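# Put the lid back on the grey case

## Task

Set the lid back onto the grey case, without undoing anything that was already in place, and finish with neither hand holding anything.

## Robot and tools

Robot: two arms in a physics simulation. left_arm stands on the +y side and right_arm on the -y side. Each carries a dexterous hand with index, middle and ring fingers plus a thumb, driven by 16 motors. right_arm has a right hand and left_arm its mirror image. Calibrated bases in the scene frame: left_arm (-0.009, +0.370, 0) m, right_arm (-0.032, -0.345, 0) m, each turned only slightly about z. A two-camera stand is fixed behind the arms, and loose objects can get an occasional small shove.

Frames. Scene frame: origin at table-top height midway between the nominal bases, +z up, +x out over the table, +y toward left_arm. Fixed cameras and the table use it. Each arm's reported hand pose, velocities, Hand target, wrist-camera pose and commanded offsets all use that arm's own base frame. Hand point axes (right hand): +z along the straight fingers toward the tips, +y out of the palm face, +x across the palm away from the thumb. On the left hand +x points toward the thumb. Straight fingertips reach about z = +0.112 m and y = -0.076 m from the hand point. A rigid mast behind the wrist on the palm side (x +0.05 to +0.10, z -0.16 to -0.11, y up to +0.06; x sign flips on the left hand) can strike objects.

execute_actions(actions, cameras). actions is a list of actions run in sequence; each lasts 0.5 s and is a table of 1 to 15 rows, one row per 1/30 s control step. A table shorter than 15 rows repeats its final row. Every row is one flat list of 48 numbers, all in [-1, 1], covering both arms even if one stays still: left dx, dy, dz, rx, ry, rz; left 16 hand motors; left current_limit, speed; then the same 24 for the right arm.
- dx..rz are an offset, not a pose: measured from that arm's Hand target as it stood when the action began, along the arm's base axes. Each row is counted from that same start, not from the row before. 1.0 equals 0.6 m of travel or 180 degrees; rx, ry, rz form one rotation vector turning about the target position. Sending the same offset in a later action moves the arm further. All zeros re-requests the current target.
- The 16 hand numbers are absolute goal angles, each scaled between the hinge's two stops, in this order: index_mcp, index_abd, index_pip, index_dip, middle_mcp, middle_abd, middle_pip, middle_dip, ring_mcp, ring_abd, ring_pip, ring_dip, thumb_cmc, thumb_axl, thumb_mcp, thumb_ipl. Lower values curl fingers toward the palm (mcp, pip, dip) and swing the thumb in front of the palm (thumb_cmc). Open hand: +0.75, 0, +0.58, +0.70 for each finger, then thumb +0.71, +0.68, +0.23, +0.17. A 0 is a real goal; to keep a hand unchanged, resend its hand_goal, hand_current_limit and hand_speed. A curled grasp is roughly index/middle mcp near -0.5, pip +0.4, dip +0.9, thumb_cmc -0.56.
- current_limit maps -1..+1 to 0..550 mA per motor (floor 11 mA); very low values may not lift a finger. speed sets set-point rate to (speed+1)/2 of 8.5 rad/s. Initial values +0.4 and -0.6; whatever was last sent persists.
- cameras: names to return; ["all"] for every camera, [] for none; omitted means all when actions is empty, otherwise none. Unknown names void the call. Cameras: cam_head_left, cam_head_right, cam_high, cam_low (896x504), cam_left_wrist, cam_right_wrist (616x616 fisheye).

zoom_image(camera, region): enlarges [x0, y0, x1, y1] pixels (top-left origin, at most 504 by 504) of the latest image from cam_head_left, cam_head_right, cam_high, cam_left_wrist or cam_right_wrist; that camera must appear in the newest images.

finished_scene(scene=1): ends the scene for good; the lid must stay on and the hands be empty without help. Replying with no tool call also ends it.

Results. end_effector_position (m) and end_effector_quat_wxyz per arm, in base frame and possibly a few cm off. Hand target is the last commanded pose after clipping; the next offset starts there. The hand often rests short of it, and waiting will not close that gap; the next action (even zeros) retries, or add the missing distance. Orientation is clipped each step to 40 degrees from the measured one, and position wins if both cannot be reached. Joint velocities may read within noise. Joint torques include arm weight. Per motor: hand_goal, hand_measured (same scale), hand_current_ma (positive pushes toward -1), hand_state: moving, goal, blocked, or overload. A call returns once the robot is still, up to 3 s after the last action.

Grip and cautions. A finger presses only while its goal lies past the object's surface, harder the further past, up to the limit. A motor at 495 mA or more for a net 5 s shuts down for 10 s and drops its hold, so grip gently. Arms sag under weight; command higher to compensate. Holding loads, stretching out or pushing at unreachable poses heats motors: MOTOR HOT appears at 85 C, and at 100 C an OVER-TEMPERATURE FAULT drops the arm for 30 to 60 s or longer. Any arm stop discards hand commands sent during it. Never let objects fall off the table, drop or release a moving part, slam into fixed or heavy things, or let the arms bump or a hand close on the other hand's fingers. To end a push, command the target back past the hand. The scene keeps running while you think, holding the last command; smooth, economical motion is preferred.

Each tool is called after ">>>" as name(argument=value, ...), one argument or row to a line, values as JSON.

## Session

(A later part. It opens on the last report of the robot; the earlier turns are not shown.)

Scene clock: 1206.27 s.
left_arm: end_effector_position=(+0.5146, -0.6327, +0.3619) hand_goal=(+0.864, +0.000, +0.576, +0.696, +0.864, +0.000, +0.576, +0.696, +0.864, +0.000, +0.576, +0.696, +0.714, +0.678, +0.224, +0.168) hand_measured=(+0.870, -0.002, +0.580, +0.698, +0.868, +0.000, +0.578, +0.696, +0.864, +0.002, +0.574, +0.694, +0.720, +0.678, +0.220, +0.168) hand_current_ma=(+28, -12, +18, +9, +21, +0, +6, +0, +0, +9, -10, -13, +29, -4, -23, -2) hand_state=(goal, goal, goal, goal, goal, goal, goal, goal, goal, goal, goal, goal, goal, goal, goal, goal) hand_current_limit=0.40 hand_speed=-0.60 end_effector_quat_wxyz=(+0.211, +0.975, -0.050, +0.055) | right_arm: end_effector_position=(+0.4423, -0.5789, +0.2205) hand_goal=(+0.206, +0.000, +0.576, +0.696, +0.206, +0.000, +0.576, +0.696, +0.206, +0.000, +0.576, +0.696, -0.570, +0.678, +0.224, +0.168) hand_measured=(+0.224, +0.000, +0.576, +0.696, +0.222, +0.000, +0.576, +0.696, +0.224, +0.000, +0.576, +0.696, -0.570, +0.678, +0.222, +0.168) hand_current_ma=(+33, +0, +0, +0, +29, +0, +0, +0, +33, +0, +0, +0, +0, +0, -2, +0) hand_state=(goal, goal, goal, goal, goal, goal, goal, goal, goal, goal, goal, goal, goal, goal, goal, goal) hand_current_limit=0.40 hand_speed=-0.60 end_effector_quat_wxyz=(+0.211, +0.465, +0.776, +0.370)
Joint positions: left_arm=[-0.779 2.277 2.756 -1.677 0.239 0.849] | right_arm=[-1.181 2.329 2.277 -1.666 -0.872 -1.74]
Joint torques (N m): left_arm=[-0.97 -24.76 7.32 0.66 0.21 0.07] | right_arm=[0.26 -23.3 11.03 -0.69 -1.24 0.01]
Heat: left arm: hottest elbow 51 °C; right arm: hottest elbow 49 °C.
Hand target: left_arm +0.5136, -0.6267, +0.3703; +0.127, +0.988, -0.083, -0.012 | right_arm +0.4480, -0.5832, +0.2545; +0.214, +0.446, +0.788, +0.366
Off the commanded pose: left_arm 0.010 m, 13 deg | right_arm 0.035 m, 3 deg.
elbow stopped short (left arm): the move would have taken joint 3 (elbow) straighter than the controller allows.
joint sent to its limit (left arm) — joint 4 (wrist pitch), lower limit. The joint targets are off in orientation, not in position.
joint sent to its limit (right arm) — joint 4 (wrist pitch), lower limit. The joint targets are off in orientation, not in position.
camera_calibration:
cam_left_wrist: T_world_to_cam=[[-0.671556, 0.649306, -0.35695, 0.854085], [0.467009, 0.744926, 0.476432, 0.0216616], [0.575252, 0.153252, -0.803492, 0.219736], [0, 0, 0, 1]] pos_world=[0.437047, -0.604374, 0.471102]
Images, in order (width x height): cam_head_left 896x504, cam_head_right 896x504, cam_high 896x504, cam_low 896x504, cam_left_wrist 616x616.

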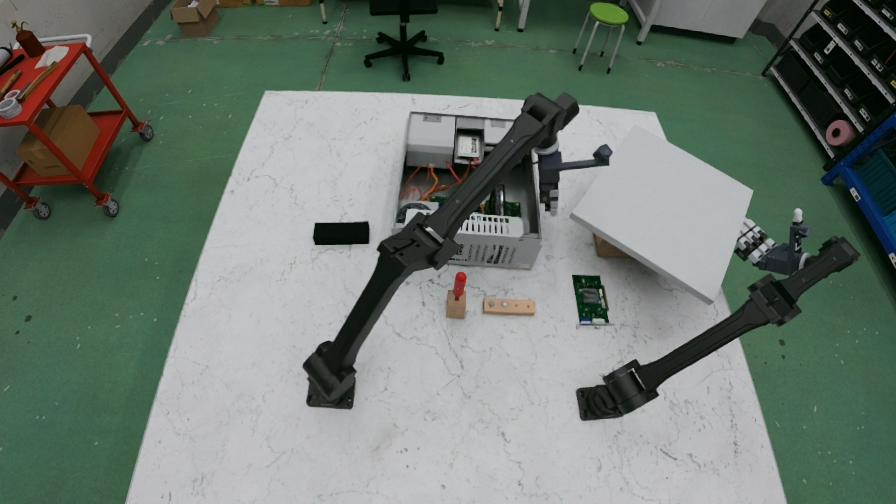

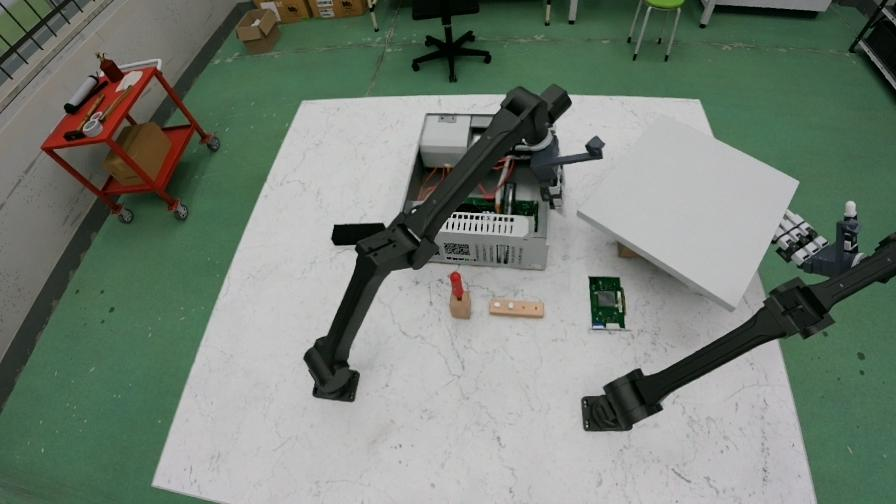

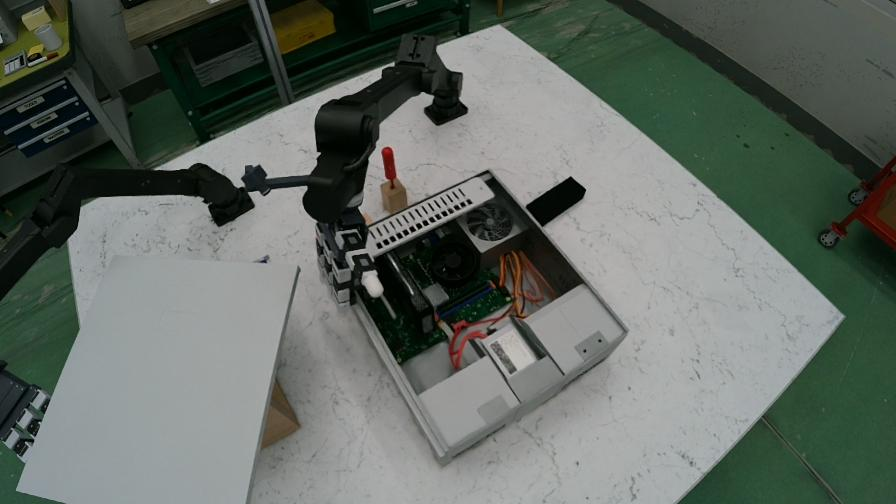

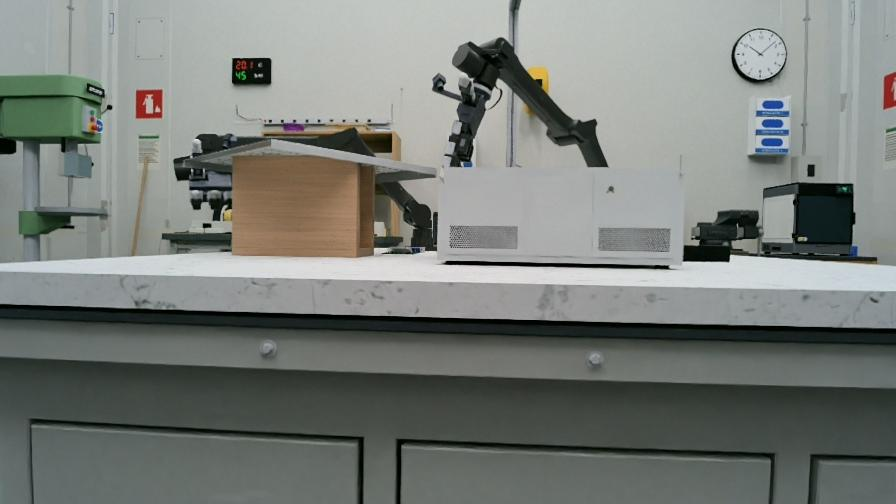

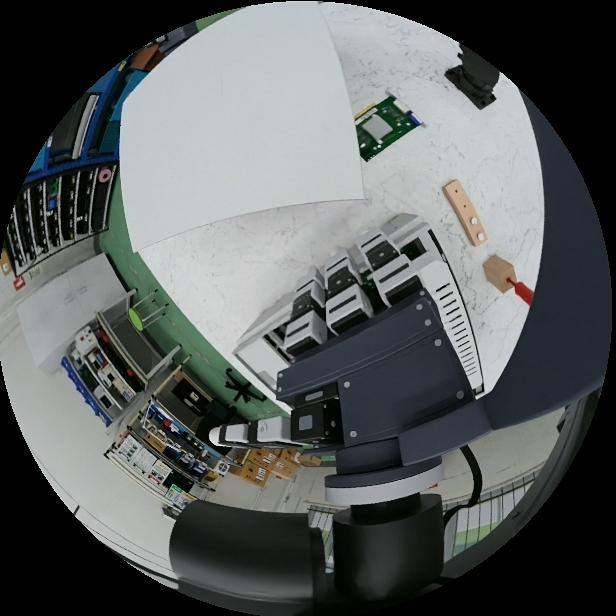

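>>> execute_actions(
  actions=[
    [[0,-0.05,-0.04,0,0,0,1,0,0.5766,0.6957,1,0,0.5766,0.6957,1,0,0.5766,0.6957,0.714,0.678,0.2247,0.1676,0.4,-0.6,0,0,0,0,0,0,0.2055,0,0.5766,0.6957,0.2055,0,0.5766,0.6957,0.2055,0,0.5766,0.6957,-0.571,0.678,0.2247,0.1676,0.4,-0.6]],
    [[0,-0.05,-0.07,0,0,0,1,0,0.5766,0.6957,1,0,0.5766,0.6957,1,0,0.5766,0.6957,0.714,0.678,0.2247,0.1676,0.4,-0.6,0,0,0,0,0,0,0.2055,0,0.5766,0.6957,0.2055,0,0.5766,0.6957,0.2055,0,0.5766,0.6957,-0.571,0.678,0.2247,0.1676,0.4,-0.6]],
  ],
  cameras=["cam_high", "cam_head_left", "cam_head_right", "cam_low", "cam_left_wrist"],
)

>>> zoom_image(
  camera="cam_low",
  region=[360, 60, 520, 220],
)

>>> zoom_image(
  camera="cam_high",
  region=[210, 180, 390, 360],
)

>>> zoom_image(
  camera="cam_head_left",
  region=[500, 110, 660, 270],
)

>>> zoom_image(
  camera="cam_left_wrist",
  region=[120, 120, 480, 400],
)

Scene clock: 1230.67 s.
left_arm: end_effector_position=(+0.5083, -0.6846, +0.2694) hand_goal=(+1.000, +0.000, +0.576, +0.696, +1.000, +0.000, +0.576, +0.696, +1.000, +0.000, +0.576, +0.696, +0.714, +0.678, +0.224, +0.168) hand_measured=(+0.998, -0.002, +0.578, +0.698, +0.998, +0.000, +0.578, +0.696, +1.000, +0.002, +0.578, +0.694, +0.720, +0.678, +0.220, +0.168) hand_current_ma=(-14, -12, +11, +9, -13, +0, +5, +0, +1, +11, +11, -13, +27, -4, -25, -2) hand_state=(goal, goal, goal, goal, goal, goal, goal, goal, goal, goal, goal, goal, goal, goal, goal, goal) hand_current_limit=0.40 hand_speed=-0.60 end_effector_quat_wxyz=(+0.182, +0.981, -0.060, +0.030) | right_arm: end_effector_position=(+0.4423, -0.5789, +0.2205) hand_goal=(+0.206, +0.000, +0.576, +0.696, +0.206, +0.000, +0.576, +0.696, +0.206, +0.000, +0.576, +0.696, -0.570, +0.678, +0.224, +0.168) hand_measured=(+0.224, +0.000, +0.576, +0.696, +0.222, +0.000, +0.576, +0.696, +0.224, +0.000, +0.576, +0.696, -0.570, +0.678, +0.222, +0.168) hand_current_ma=(+33, +0, +0, +0, +29, +0, +0, +0, +33, +0, +0, +0, +0, +0, -2, +0) hand_state=(goal, goal, goal, goal, goal, goal, goal, goal, goal, goal, goal, goal, goal, goal, goal, goal) hand_current_limit=0.40 hand_speed=-0.60 end_effector_quat_wxyz=(+0.211, +0.465, +0.776, +0.370)
Joint positions: left_arm=[-0.834 2.456 2.866 -1.679 0.217 0.827] | right_arm=[-1.181 2.329 2.277 -1.666 -0.872 -1.74]
Joint torques (N m): left_arm=[-0.5 -25.35 12.22 0.77 0.18 -0.24] | right_arm=[0.56 -23.47 11.02 -0.61 -1.24 0.02]
Heat: left arm: hottest elbow 48 °C; right arm: hottest elbow 49 °C.
Hand target: left_arm +0.5136, -0.6867, +0.3043; +0.127, +0.988, -0.083, -0.012 | right_arm +0.4480, -0.5832, +0.2545; +0.214, +0.446, +0.788, +0.366
Off the commanded pose: left_arm 0.035 m, 8 deg | right_arm 0.035 m, 3 deg.
elbow stopped short (left arm): the move would have taken joint 3 (elbow) straighter than the controller allows.
joint sent to its limit (right arm) — joint 4 (wrist pitch), lower limit. The joint targets are off in orientation, not in position.
camera_calibration:
cam_left_wrist: T_world_to_cam=[[-0.667048, 0.688199, -0.285358, 0.855477], [0.507806, 0.700256, 0.501772, 0.0493154], [0.545142, 0.1898, -0.816576, 0.200844], [0, 0, 0, 1]] pos_world=[0.436113, -0.661392, 0.383376]
Images, in order (width x height): cam_head_left 896x504, cam_head_right 896x504, cam_high 896x504, cam_low 896x504, cam_left_wrist 616x616.

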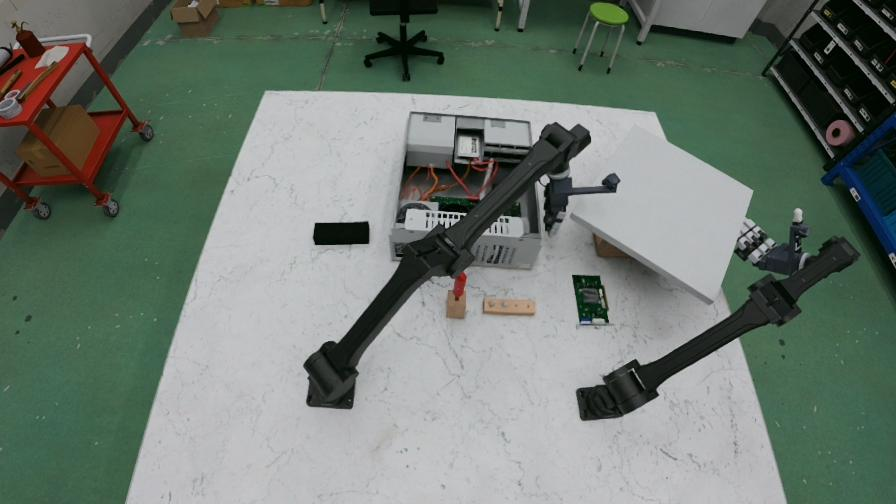

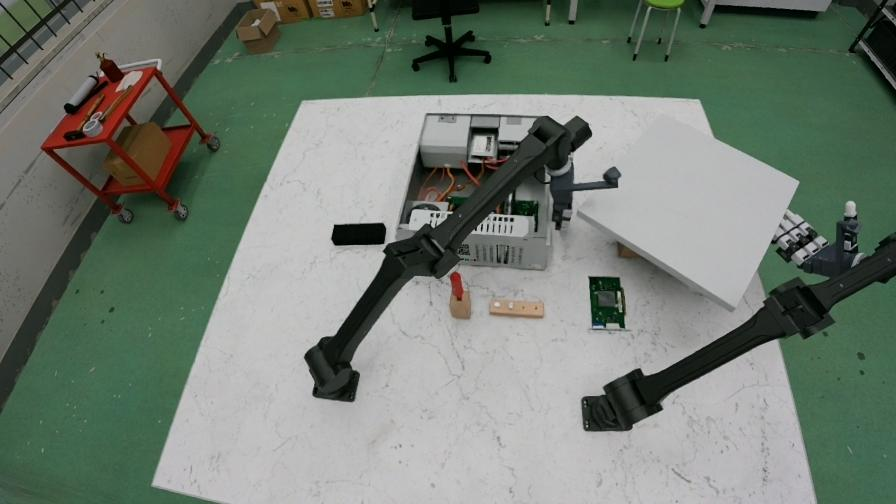

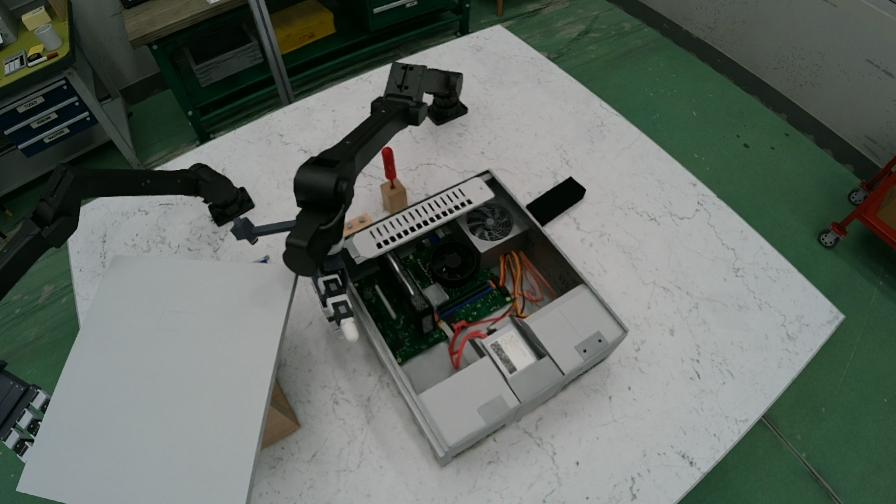

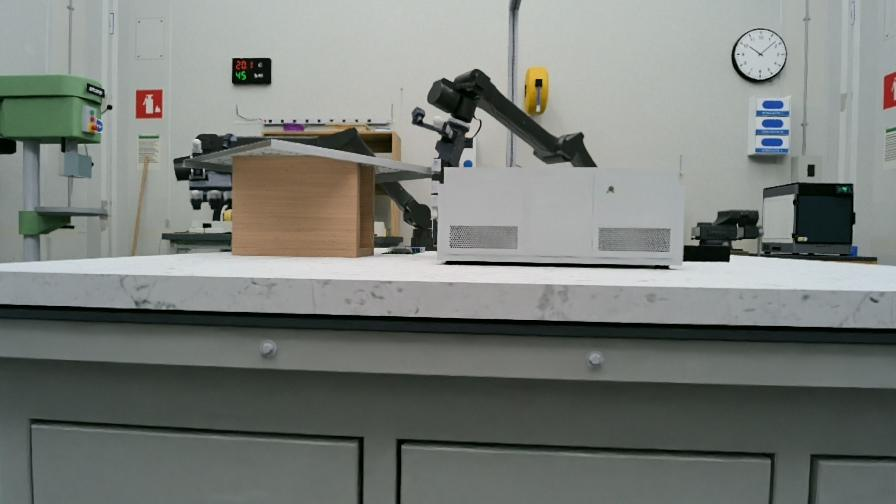

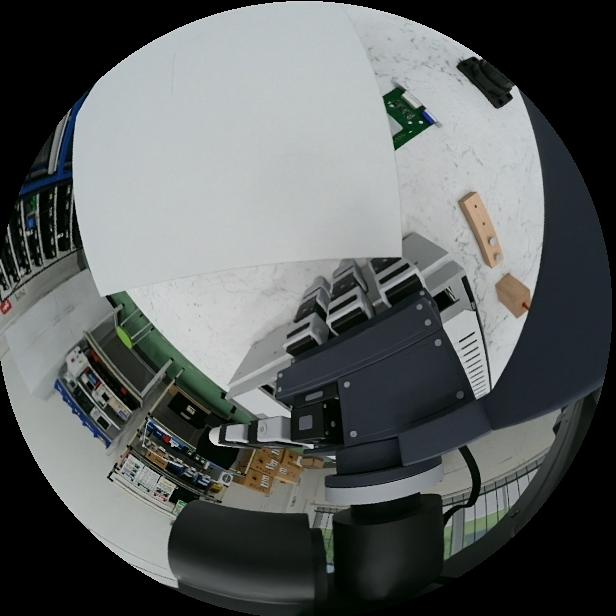

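Scaled by 3.150.

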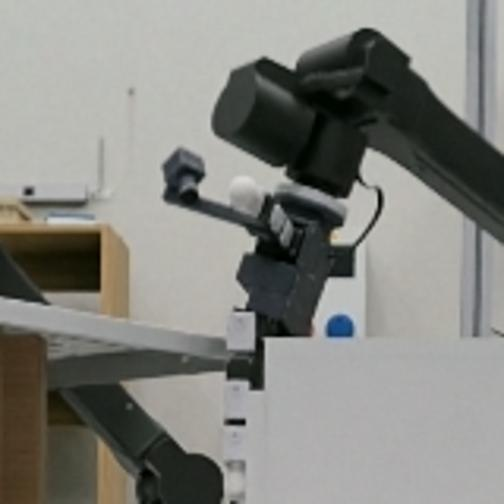

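Scaled by 2.800.

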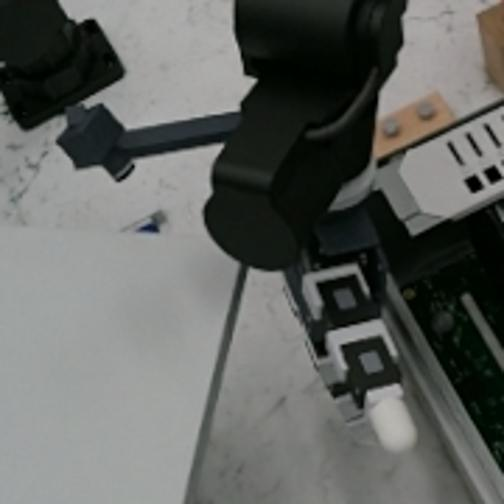

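Scaled by 3.150.

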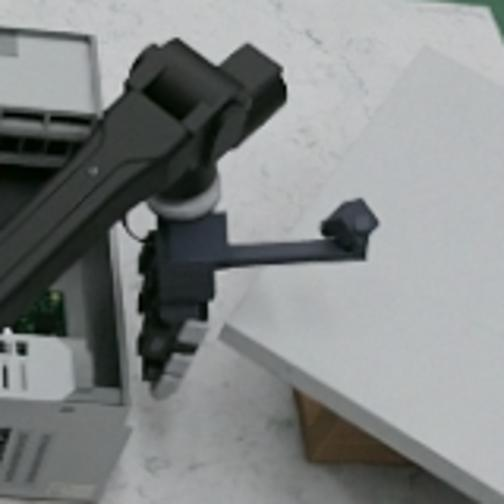

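Scaled by 1.400 from the camera's 616x616 image, which has a finer 880x880 frame.

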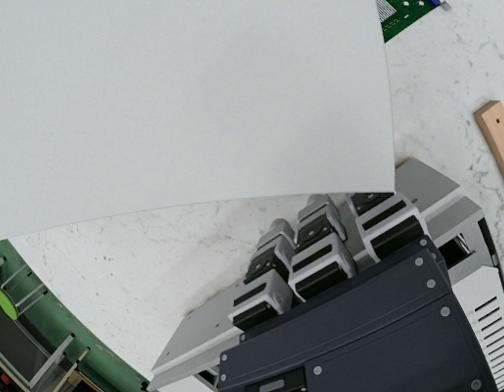

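>>> execute_actions(
  actions=[
    [[0.01,-0.02,-0.06,0,0,0,1,0,0.5766,0.6957,1,0,0.5766,0.6957,1,0,0.5766,0.6957,0.714,0.678,0.2247,0.1676,0.4,-0.6,0,0,0,0,0,0,0.2055,0,0.5766,0.6957,0.2055,0,0.5766,0.6957,0.2055,0,0.5766,0.6957,-0.571,0.678,0.2247,0.1676,0.4,-0.6]],
    [[0.005,-0.02,-0.04,0,0,0,1,0,0.5766,0.6957,1,0,0.5766,0.6957,1,0,0.5766,0.6957,0.714,0.678,0.2247,0.1676,0.4,-0.6,0,0,0,0,0,0,0.2055,0,0.5766,0.6957,0.2055,0,0.5766,0.6957,0.2055,0,0.5766,0.6957,-0.571,0.678,0.2247,0.1676,0.4,-0.6]],
  ],
  cameras=["cam_low", "cam_left_wrist"],
)

>>> zoom_image(
  camera="cam_low",
  region=[360, 60, 520, 220],
)

>>> zoom_image(
  camera="cam_left_wrist",
  region=[120, 120, 480, 400],
)

Scene clock: 1252.10 s.
left_arm: end_effector_position=(+0.5191, -0.6997, +0.2199) hand_goal=(+1.000, +0.000, +0.576, +0.696, +1.000, +0.000, +0.576, +0.696, +1.000, +0.000, +0.576, +0.696, +0.714, +0.678, +0.224, +0.168) hand_measured=(+0.998, -0.002, +0.578, +0.698, +0.998, +0.000, +0.578, +0.696, +1.000, +0.002, +0.578, +0.694, +0.720, +0.678, +0.220, +0.168) hand_current_ma=(-14, -12, +11, +9, -13, +0, +5, +0, +1, +10, +11, -13, +27, -4, -25, -2) hand_state=(goal, goal, goal, goal, goal, goal, goal, goal, goal, goal, goal, goal, goal, goal, goal, goal) hand_current_limit=0.40 hand_speed=-0.60 end_effector_quat_wxyz=(+0.174, +0.983, -0.059, +0.026) | right_arm: end_effector_position=(+0.4423, -0.5789, +0.2205) hand_goal=(+0.206, +0.000, +0.576, +0.696, +0.206, +0.000, +0.576, +0.696, +0.206, +0.000, +0.576, +0.696, -0.570, +0.678, +0.224, +0.168) hand_measured=(+0.224, +0.000, +0.576, +0.696, +0.222, +0.000, +0.576, +0.696, +0.224, +0.000, +0.576, +0.696, -0.570, +0.678, +0.222, +0.168) hand_current_ma=(+33, +0, +0, +0, +29, +0, +0, +0, +33, +0, +0, +0, +0, +0, -2, +0) hand_state=(goal, goal, goal, goal, goal, goal, goal, goal, goal, goal, goal, goal, goal, goal, goal, goal) hand_current_limit=0.40 hand_speed=-0.60 end_effector_quat_wxyz=(+0.211, +0.465, +0.776, +0.370)
Joint positions: left_arm=[-0.838 2.525 2.869 -1.628 0.21 0.821] | right_arm=[-1.181 2.329 2.277 -1.666 -0.872 -1.74]
Joint torques (N m): left_arm=[-1.85 -25.11 12.14 1.33 0.16 -0.25] | right_arm=[0.26 -23.36 11.12 -0.77 -1.22 -0.01]
Heat: left arm: hottest elbow 54 °C; right arm: hottest elbow 49 °C.
Hand target: left_arm +0.5224, -0.7108, +0.2442; +0.127, +0.988, -0.083, -0.012 | right_arm +0.4480, -0.5832, +0.2545; +0.214, +0.446, +0.788, +0.366
Off the commanded pose: left_arm 0.027 m, 8 deg | right_arm 0.035 m, 3 deg.
elbow stopped short (left arm): the move would have taken joint 3 (elbow) straighter than the controller allows.
joint sent to its limit (right arm) — joint 4 (wrist pitch), lower limit. The joint targets are off in orientation, not in position.
camera_calibration:
cam_left_wrist: T_world_to_cam=[[-0.670889, 0.690444, -0.270545, 0.859365], [0.509205, 0.694148, 0.508791, 0.0726526], [0.53909, 0.203579, -0.817274, 0.170367], [0, 0, 0, 1]] pos_world=[0.4477, -0.678459, 0.334769]
Images, in order (width x height): cam_low 896x504, cam_left_wrist 616x616.

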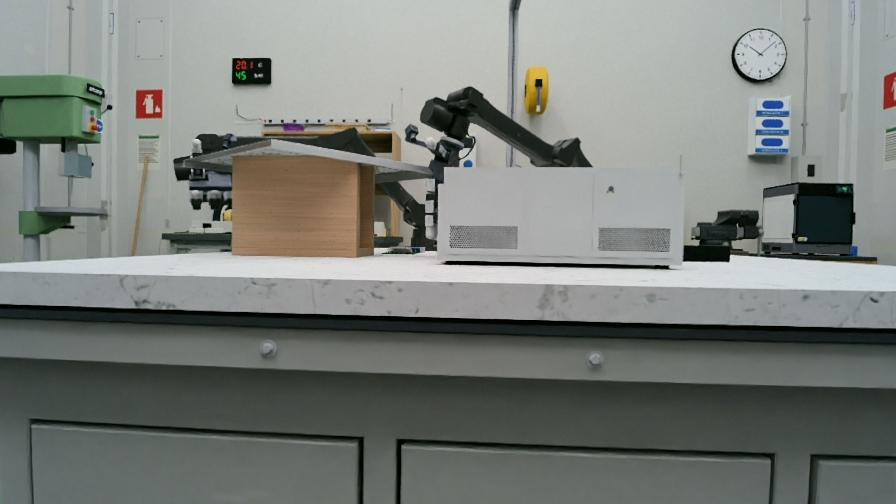

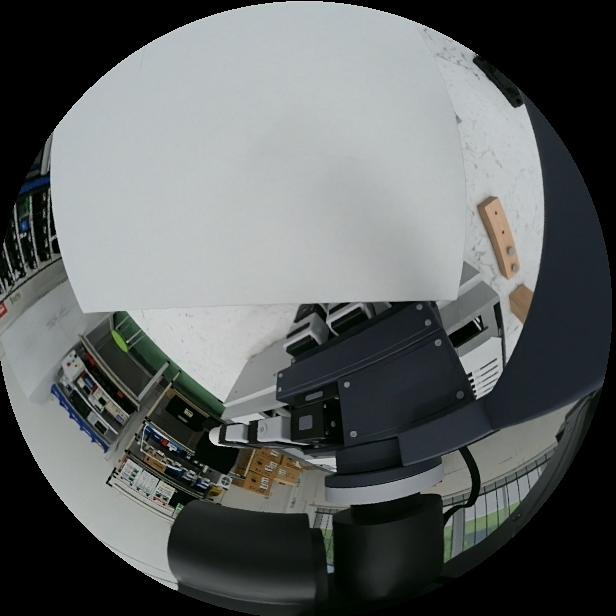

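Scaled by 3.150.

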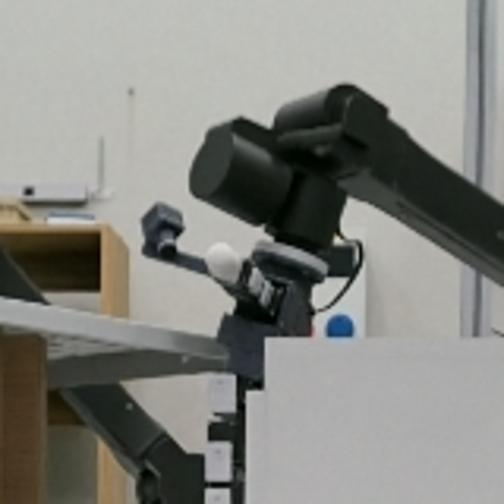

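Scaled by 1.400 from the camera's 616x616 image, which has a finer 880x880 frame.

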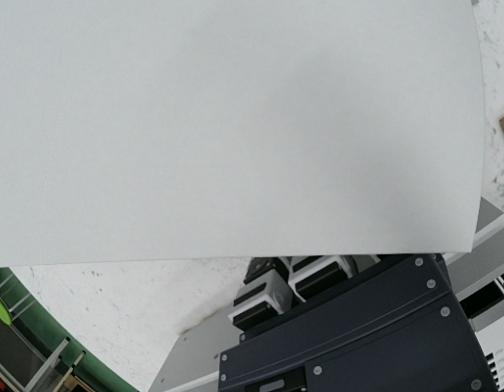

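>>> execute_actions(
  actions=[
    [[0.005,0.005,0.005,-0.0411,0.0069,-0.007,1,0,0.5766,0.6957,1,0,0.5766,0.6957,1,0,0.5766,0.6957,0.714,0.678,0.2247,0.1676,0.4,-0.6,0,0,0,0,0,0,0.2055,0,0.5766,0.6957,0.2055,0,0.5766,0.6957,0.2055,0,0.5766,0.6957,-0.571,0.678,0.2247,0.1676,0.4,-0.6]],
    [[0.005,0.005,0,-0.0411,0.0069,-0.007,1,0,0.5766,0.6957,1,0,0.5766,0.6957,1,0,0.5766,0.6957,0.714,0.678,0.2247,0.1676,0.4,-0.6,0,0,0,0,0,0,0.2055,0,0.5766,0.6957,0.2055,0,0.5766,0.6957,0.2055,0,0.5766,0.6957,-0.571,0.678,0.2247,0.1676,0.4,-0.6]],
  ],
  cameras=["cam_low", "cam_left_wrist", "cam_high", "cam_head_left"],
)

>>> zoom_image(
  camera="cam_low",
  region=[360, 120, 520, 280],
)

>>> zoom_image(
  camera="cam_left_wrist",
  region=[120, 120, 480, 400],
)

>>> zoom_image(
  camera="cam_head_left",
  region=[500, 110, 660, 270],
)

>>> zoom_image(
  camera="cam_high",
  region=[210, 200, 390, 380],
)

Scene clock: 1292.83 s.
left_arm: end_effector_position=(+0.5246, -0.6979, +0.2254) hand_goal=(+1.000, +0.000, +0.576, +0.696, +1.000, +0.000, +0.576, +0.696, +1.000, +0.000, +0.576, +0.696, +0.714, +0.678, +0.224, +0.168) hand_measured=(+0.998, -0.002, +0.578, +0.698, +0.998, +0.000, +0.578, +0.696, +1.000, +0.002, +0.578, +0.694, +0.720, +0.678, +0.220, +0.168) hand_current_ma=(-6, -10, +11, +9, -7, +0, +5, +0, +1, +10, +11, -13, +27, -4, -25, -2) hand_state=(goal, goal, goal, goal, goal, goal, goal, goal, goal, goal, goal, goal, goal, goal, goal, goal) hand_current_limit=0.40 hand_speed=-0.60 end_effector_quat_wxyz=(+0.248, +0.965, -0.079, -0.035) | right_arm: end_effector_position=(+0.4423, -0.5789, +0.2205) hand_goal=(+0.206, +0.000, +0.576, +0.696, +0.206, +0.000, +0.576, +0.696, +0.206, +0.000, +0.576, +0.696, -0.570, +0.678, +0.224, +0.168) hand_measured=(+0.224, +0.000, +0.576, +0.696, +0.222, +0.000, +0.576, +0.696, +0.224, +0.000, +0.576, +0.696, -0.570, +0.678, +0.222, +0.168) hand_current_ma=(+33, +0, +0, +0, +29, +0, +0, +0, +33, +0, +0, +0, +0, +0, -2, +0) hand_state=(goal, goal, goal, goal, goal, goal, goal, goal, goal, goal, goal, goal, goal, goal, goal, goal) hand_current_limit=0.40 hand_speed=-0.60 end_effector_quat_wxyz=(+0.211, +0.465, +0.776, +0.370)
Joint positions: left_arm=[-0.79 2.547 2.869 -1.602 0.421 0.881] | right_arm=[-1.181 2.329 2.277 -1.666 -0.872 -1.74]
Joint torques (N m): left_arm=[-1.38 -25 12.19 1.29 0.65 0.11] | right_arm=[0.44 -22.95 11.04 -0.66 -1.25 0]
Heat: left arm: hottest elbow 56 °C; right arm: hottest elbow 50 °C.
Hand target: left_arm +0.5285, -0.7047, +0.2474; +0.255, +0.961, -0.103, -0.025 | right_arm +0.4480, -0.5832, +0.2545; +0.214, +0.446, +0.788, +0.366
Off the commanded pose: left_arm 0.023 m, 3 deg | right_arm 0.035 m, 3 deg.
elbow stopped short (left arm): the move would have taken joint 3 (elbow) straighter than the controller allows.
joint sent to its limit (right arm) — joint 4 (wrist pitch), lower limit. The joint targets are off in orientation, not in position.
camera_calibration:
cam_left_wrist: T_world_to_cam=[[-0.657793, 0.695025, -0.290255, 0.8641], [0.608265, 0.717462, 0.339502, 0.0682741], [0.444209, 0.0467699, -0.894701, 0.129259], [0, 0, 0, 1]] pos_world=[0.469452, -0.655601, 0.343279]
Images, in order (width x height): cam_head_left 896x504, cam_high 896x504, cam_low 896x504, cam_left_wrist 616x616.

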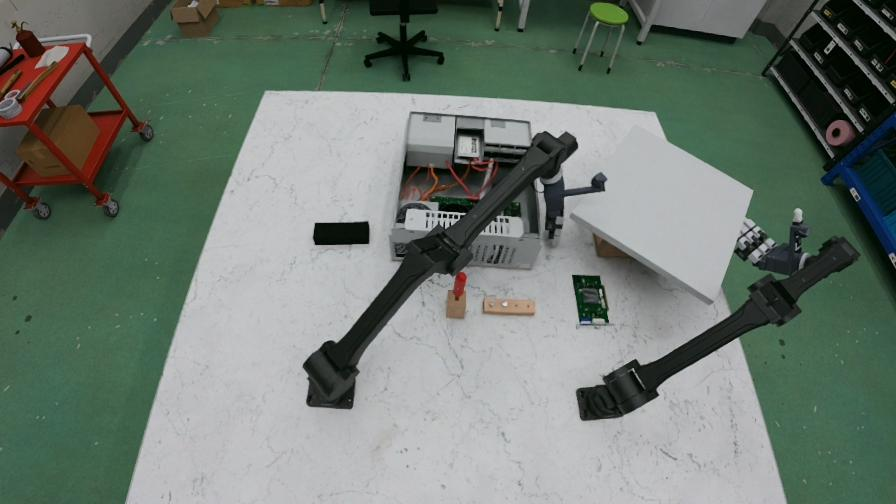

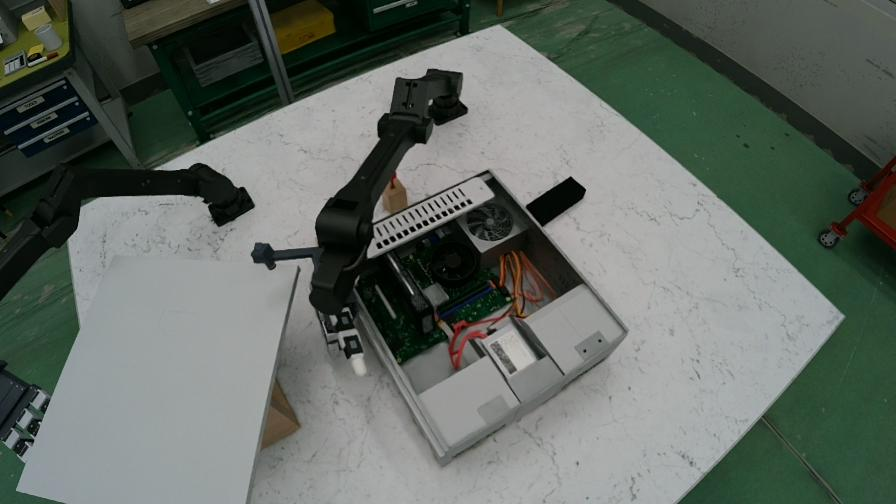

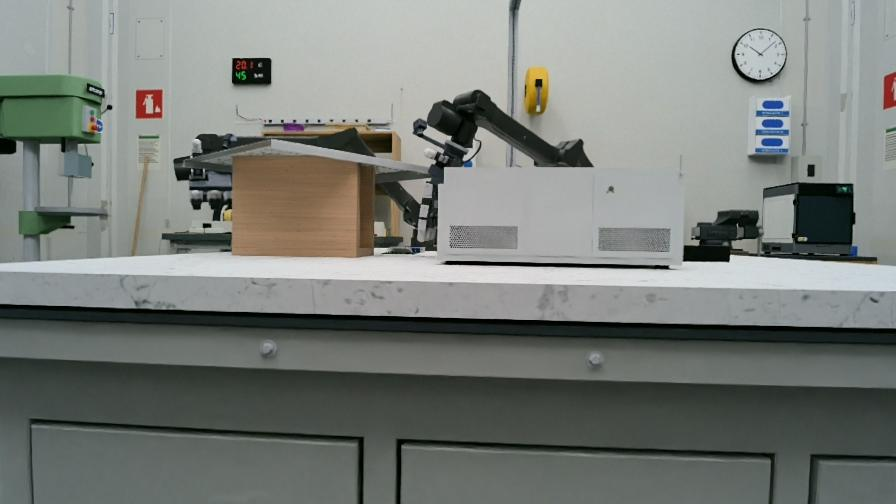

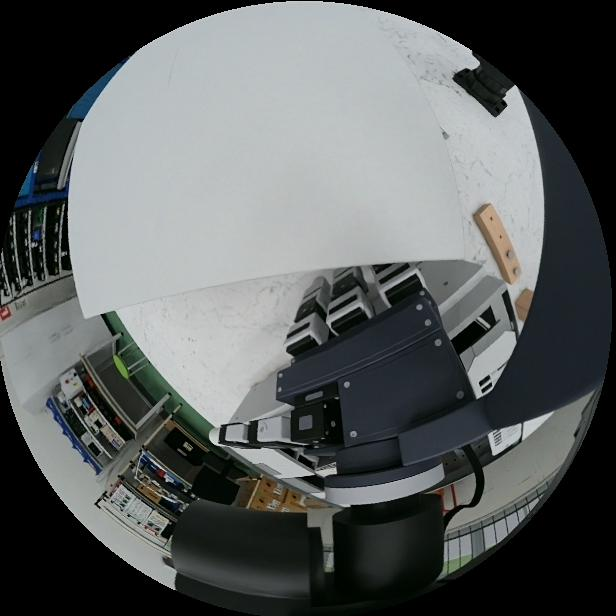

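Scaled by 3.150.

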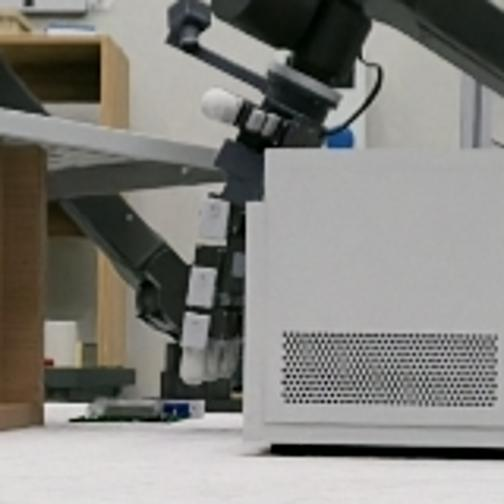

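Scaled by 1.400 from the camera's 616x616 image, which has a finer 880x880 frame.

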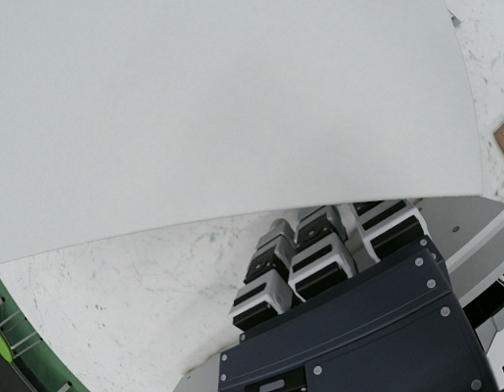

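Scaled by 3.150.

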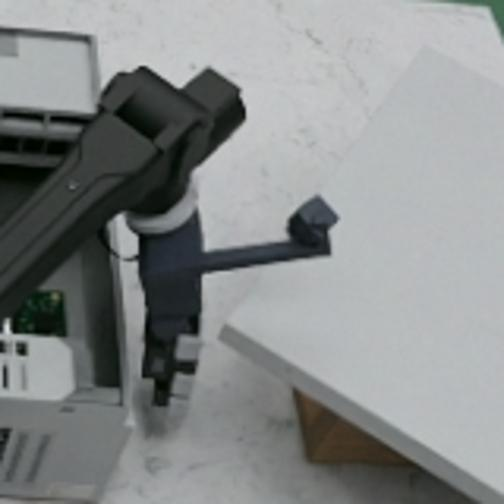

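Scaled by 2.800.

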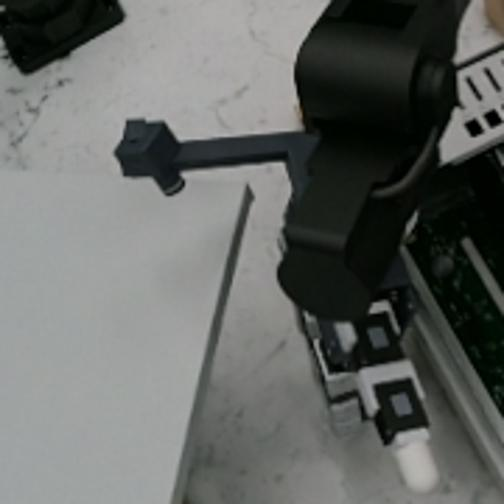

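>>> execute_actions(
  actions=[
    [[0,0,-0.02,0,0,0,0.35,0,0.5766,0.6957,0.35,0,0.5766,0.6957,0.35,0,0.5766,0.6957,0.714,0.678,0.2247,0.1676,0.4,-0.8,0,0,0,0,0,0,0.2055,0,0.5766,0.6957,0.2055,0,0.5766,0.6957,0.2055,0,0.5766,0.6957,-0.571,0.678,0.2247,0.1676,0.4,-0.6]],
    [[0,0,0,0,0,0,0.1,0,0.5766,0.6957,0.1,0,0.5766,0.6957,0.1,0,0.5766,0.6957,0.714,0.678,0.2247,0.1676,0.4,-0.8,0,0,0,0,0,0,0.2055,0,0.5766,0.6957,0.2055,0,0.5766,0.6957,0.2055,0,0.5766,0.6957,-0.571,0.678,0.2247,0.1676,0.4,-0.6]],
  ],
  cameras=["cam_low", "cam_left_wrist"],
)

>>> zoom_image(
  camera="cam_low",
  region=[340, 120, 500, 280],
)

>>> zoom_image(
  camera="cam_left_wrist",
  region=[120, 120, 480, 400],
)

Scene clock: 1306.93 s.
left_arm: end_effector_position=(+0.5243, -0.6988, +0.2157) hand_goal=(+0.100, +0.000, +0.576, +0.696, +0.100, +0.000, +0.576, +0.696, +0.100, +0.000, +0.576, +0.696, +0.714, +0.678, +0.224, +0.168) hand_measured=(+0.124, -0.002, +0.578, +0.698, +0.122, +0.000, +0.578, +0.696, +0.120, +0.002, +0.578, +0.694, +0.720, +0.678, +0.220, +0.168) hand_current_ma=(+123, -10, +11, +9, +114, +0, +5, +0, +109, +10, +11, -12, +27, -4, -25, -2) hand_state=(blocked, goal, goal, goal, blocked, goal, goal, goal, blocked, goal, goal, goal, goal, goal, goal, goal) hand_current_limit=0.40 hand_speed=-0.80 end_effector_quat_wxyz=(+0.245, +0.965, -0.084, -0.038) | right_arm: end_effector_position=(+0.4423, -0.5789, +0.2205) hand_goal=(+0.206, +0.000, +0.576, +0.696, +0.206, +0.000, +0.576, +0.696, +0.206, +0.000, +0.576, +0.696, -0.570, +0.678, +0.224, +0.168) hand_measured=(+0.224, +0.000, +0.576, +0.696, +0.222, +0.000, +0.576, +0.696, +0.224, +0.000, +0.576, +0.696, -0.570, +0.678, +0.222, +0.168) hand_current_ma=(+33, +0, +0, +0, +29, +0, +0, +0, +33, +0, +0, +0, +0, +0, -2, +0) hand_state=(goal, goal, goal, goal, goal, goal, goal, goal, goal, goal, goal, goal, goal, goal, goal, goal) hand_current_limit=0.40 hand_speed=-0.60 end_effector_quat_wxyz=(+0.211, +0.465, +0.776, +0.370)
Joint positions: left_arm=[-0.79 2.559 2.869 -1.602 0.422 0.893] | right_arm=[-1.181 2.329 2.277 -1.666 -0.872 -1.74]
Joint torques (N m): left_arm=[-1.26 -25.05 12.27 1.22 0.77 0.12] | right_arm=[0.09 -23.3 11.11 -0.66 -1.2 0]
Heat: left arm: hottest elbow 57 °C; right arm: hottest elbow 50 °C.
Hand target: left_arm +0.5285, -0.7047, +0.2355; +0.255, +0.961, -0.103, -0.025 | right_arm +0.4480, -0.5832, +0.2545; +0.214, +0.446, +0.788, +0.366
Off the commanded pose: left_arm 0.021 m, 3 deg | right_arm 0.035 m, 3 deg.
elbow stopped short (left arm): the move would have taken joint 3 (elbow) straighter than the controller allows.
joint sent to its limit (right arm) — joint 4 (wrist pitch), lower limit. The joint targets are off in orientation, not in position.
camera_calibration:
cam_left_wrist: T_world_to_cam=[[-0.651368, 0.703824, -0.283465, 0.86295], [0.616907, 0.708749, 0.342199, 0.0612246], [0.441753, 0.0480259, -0.89585, 0.123135], [0, 0, 0, 1]] pos_world=[0.469932, -0.656671, 0.333975]
Images, in order (width x height): cam_low 896x504, cam_left_wrist 616x616.

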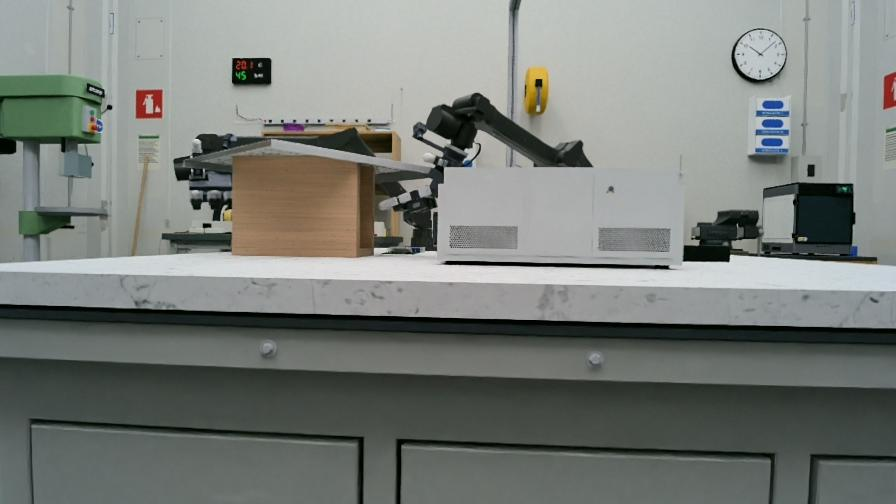

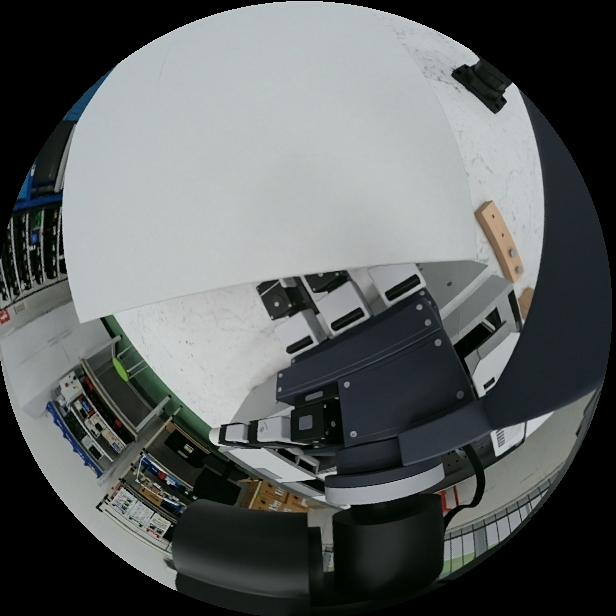

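Scaled by 3.150.

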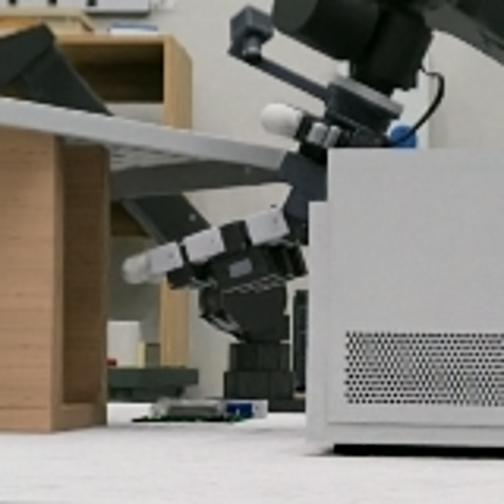

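Scaled by 1.400 from the camera's 616x616 image, which has a finer 880x880 frame.

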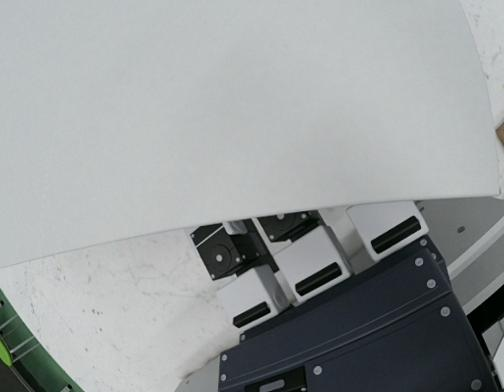

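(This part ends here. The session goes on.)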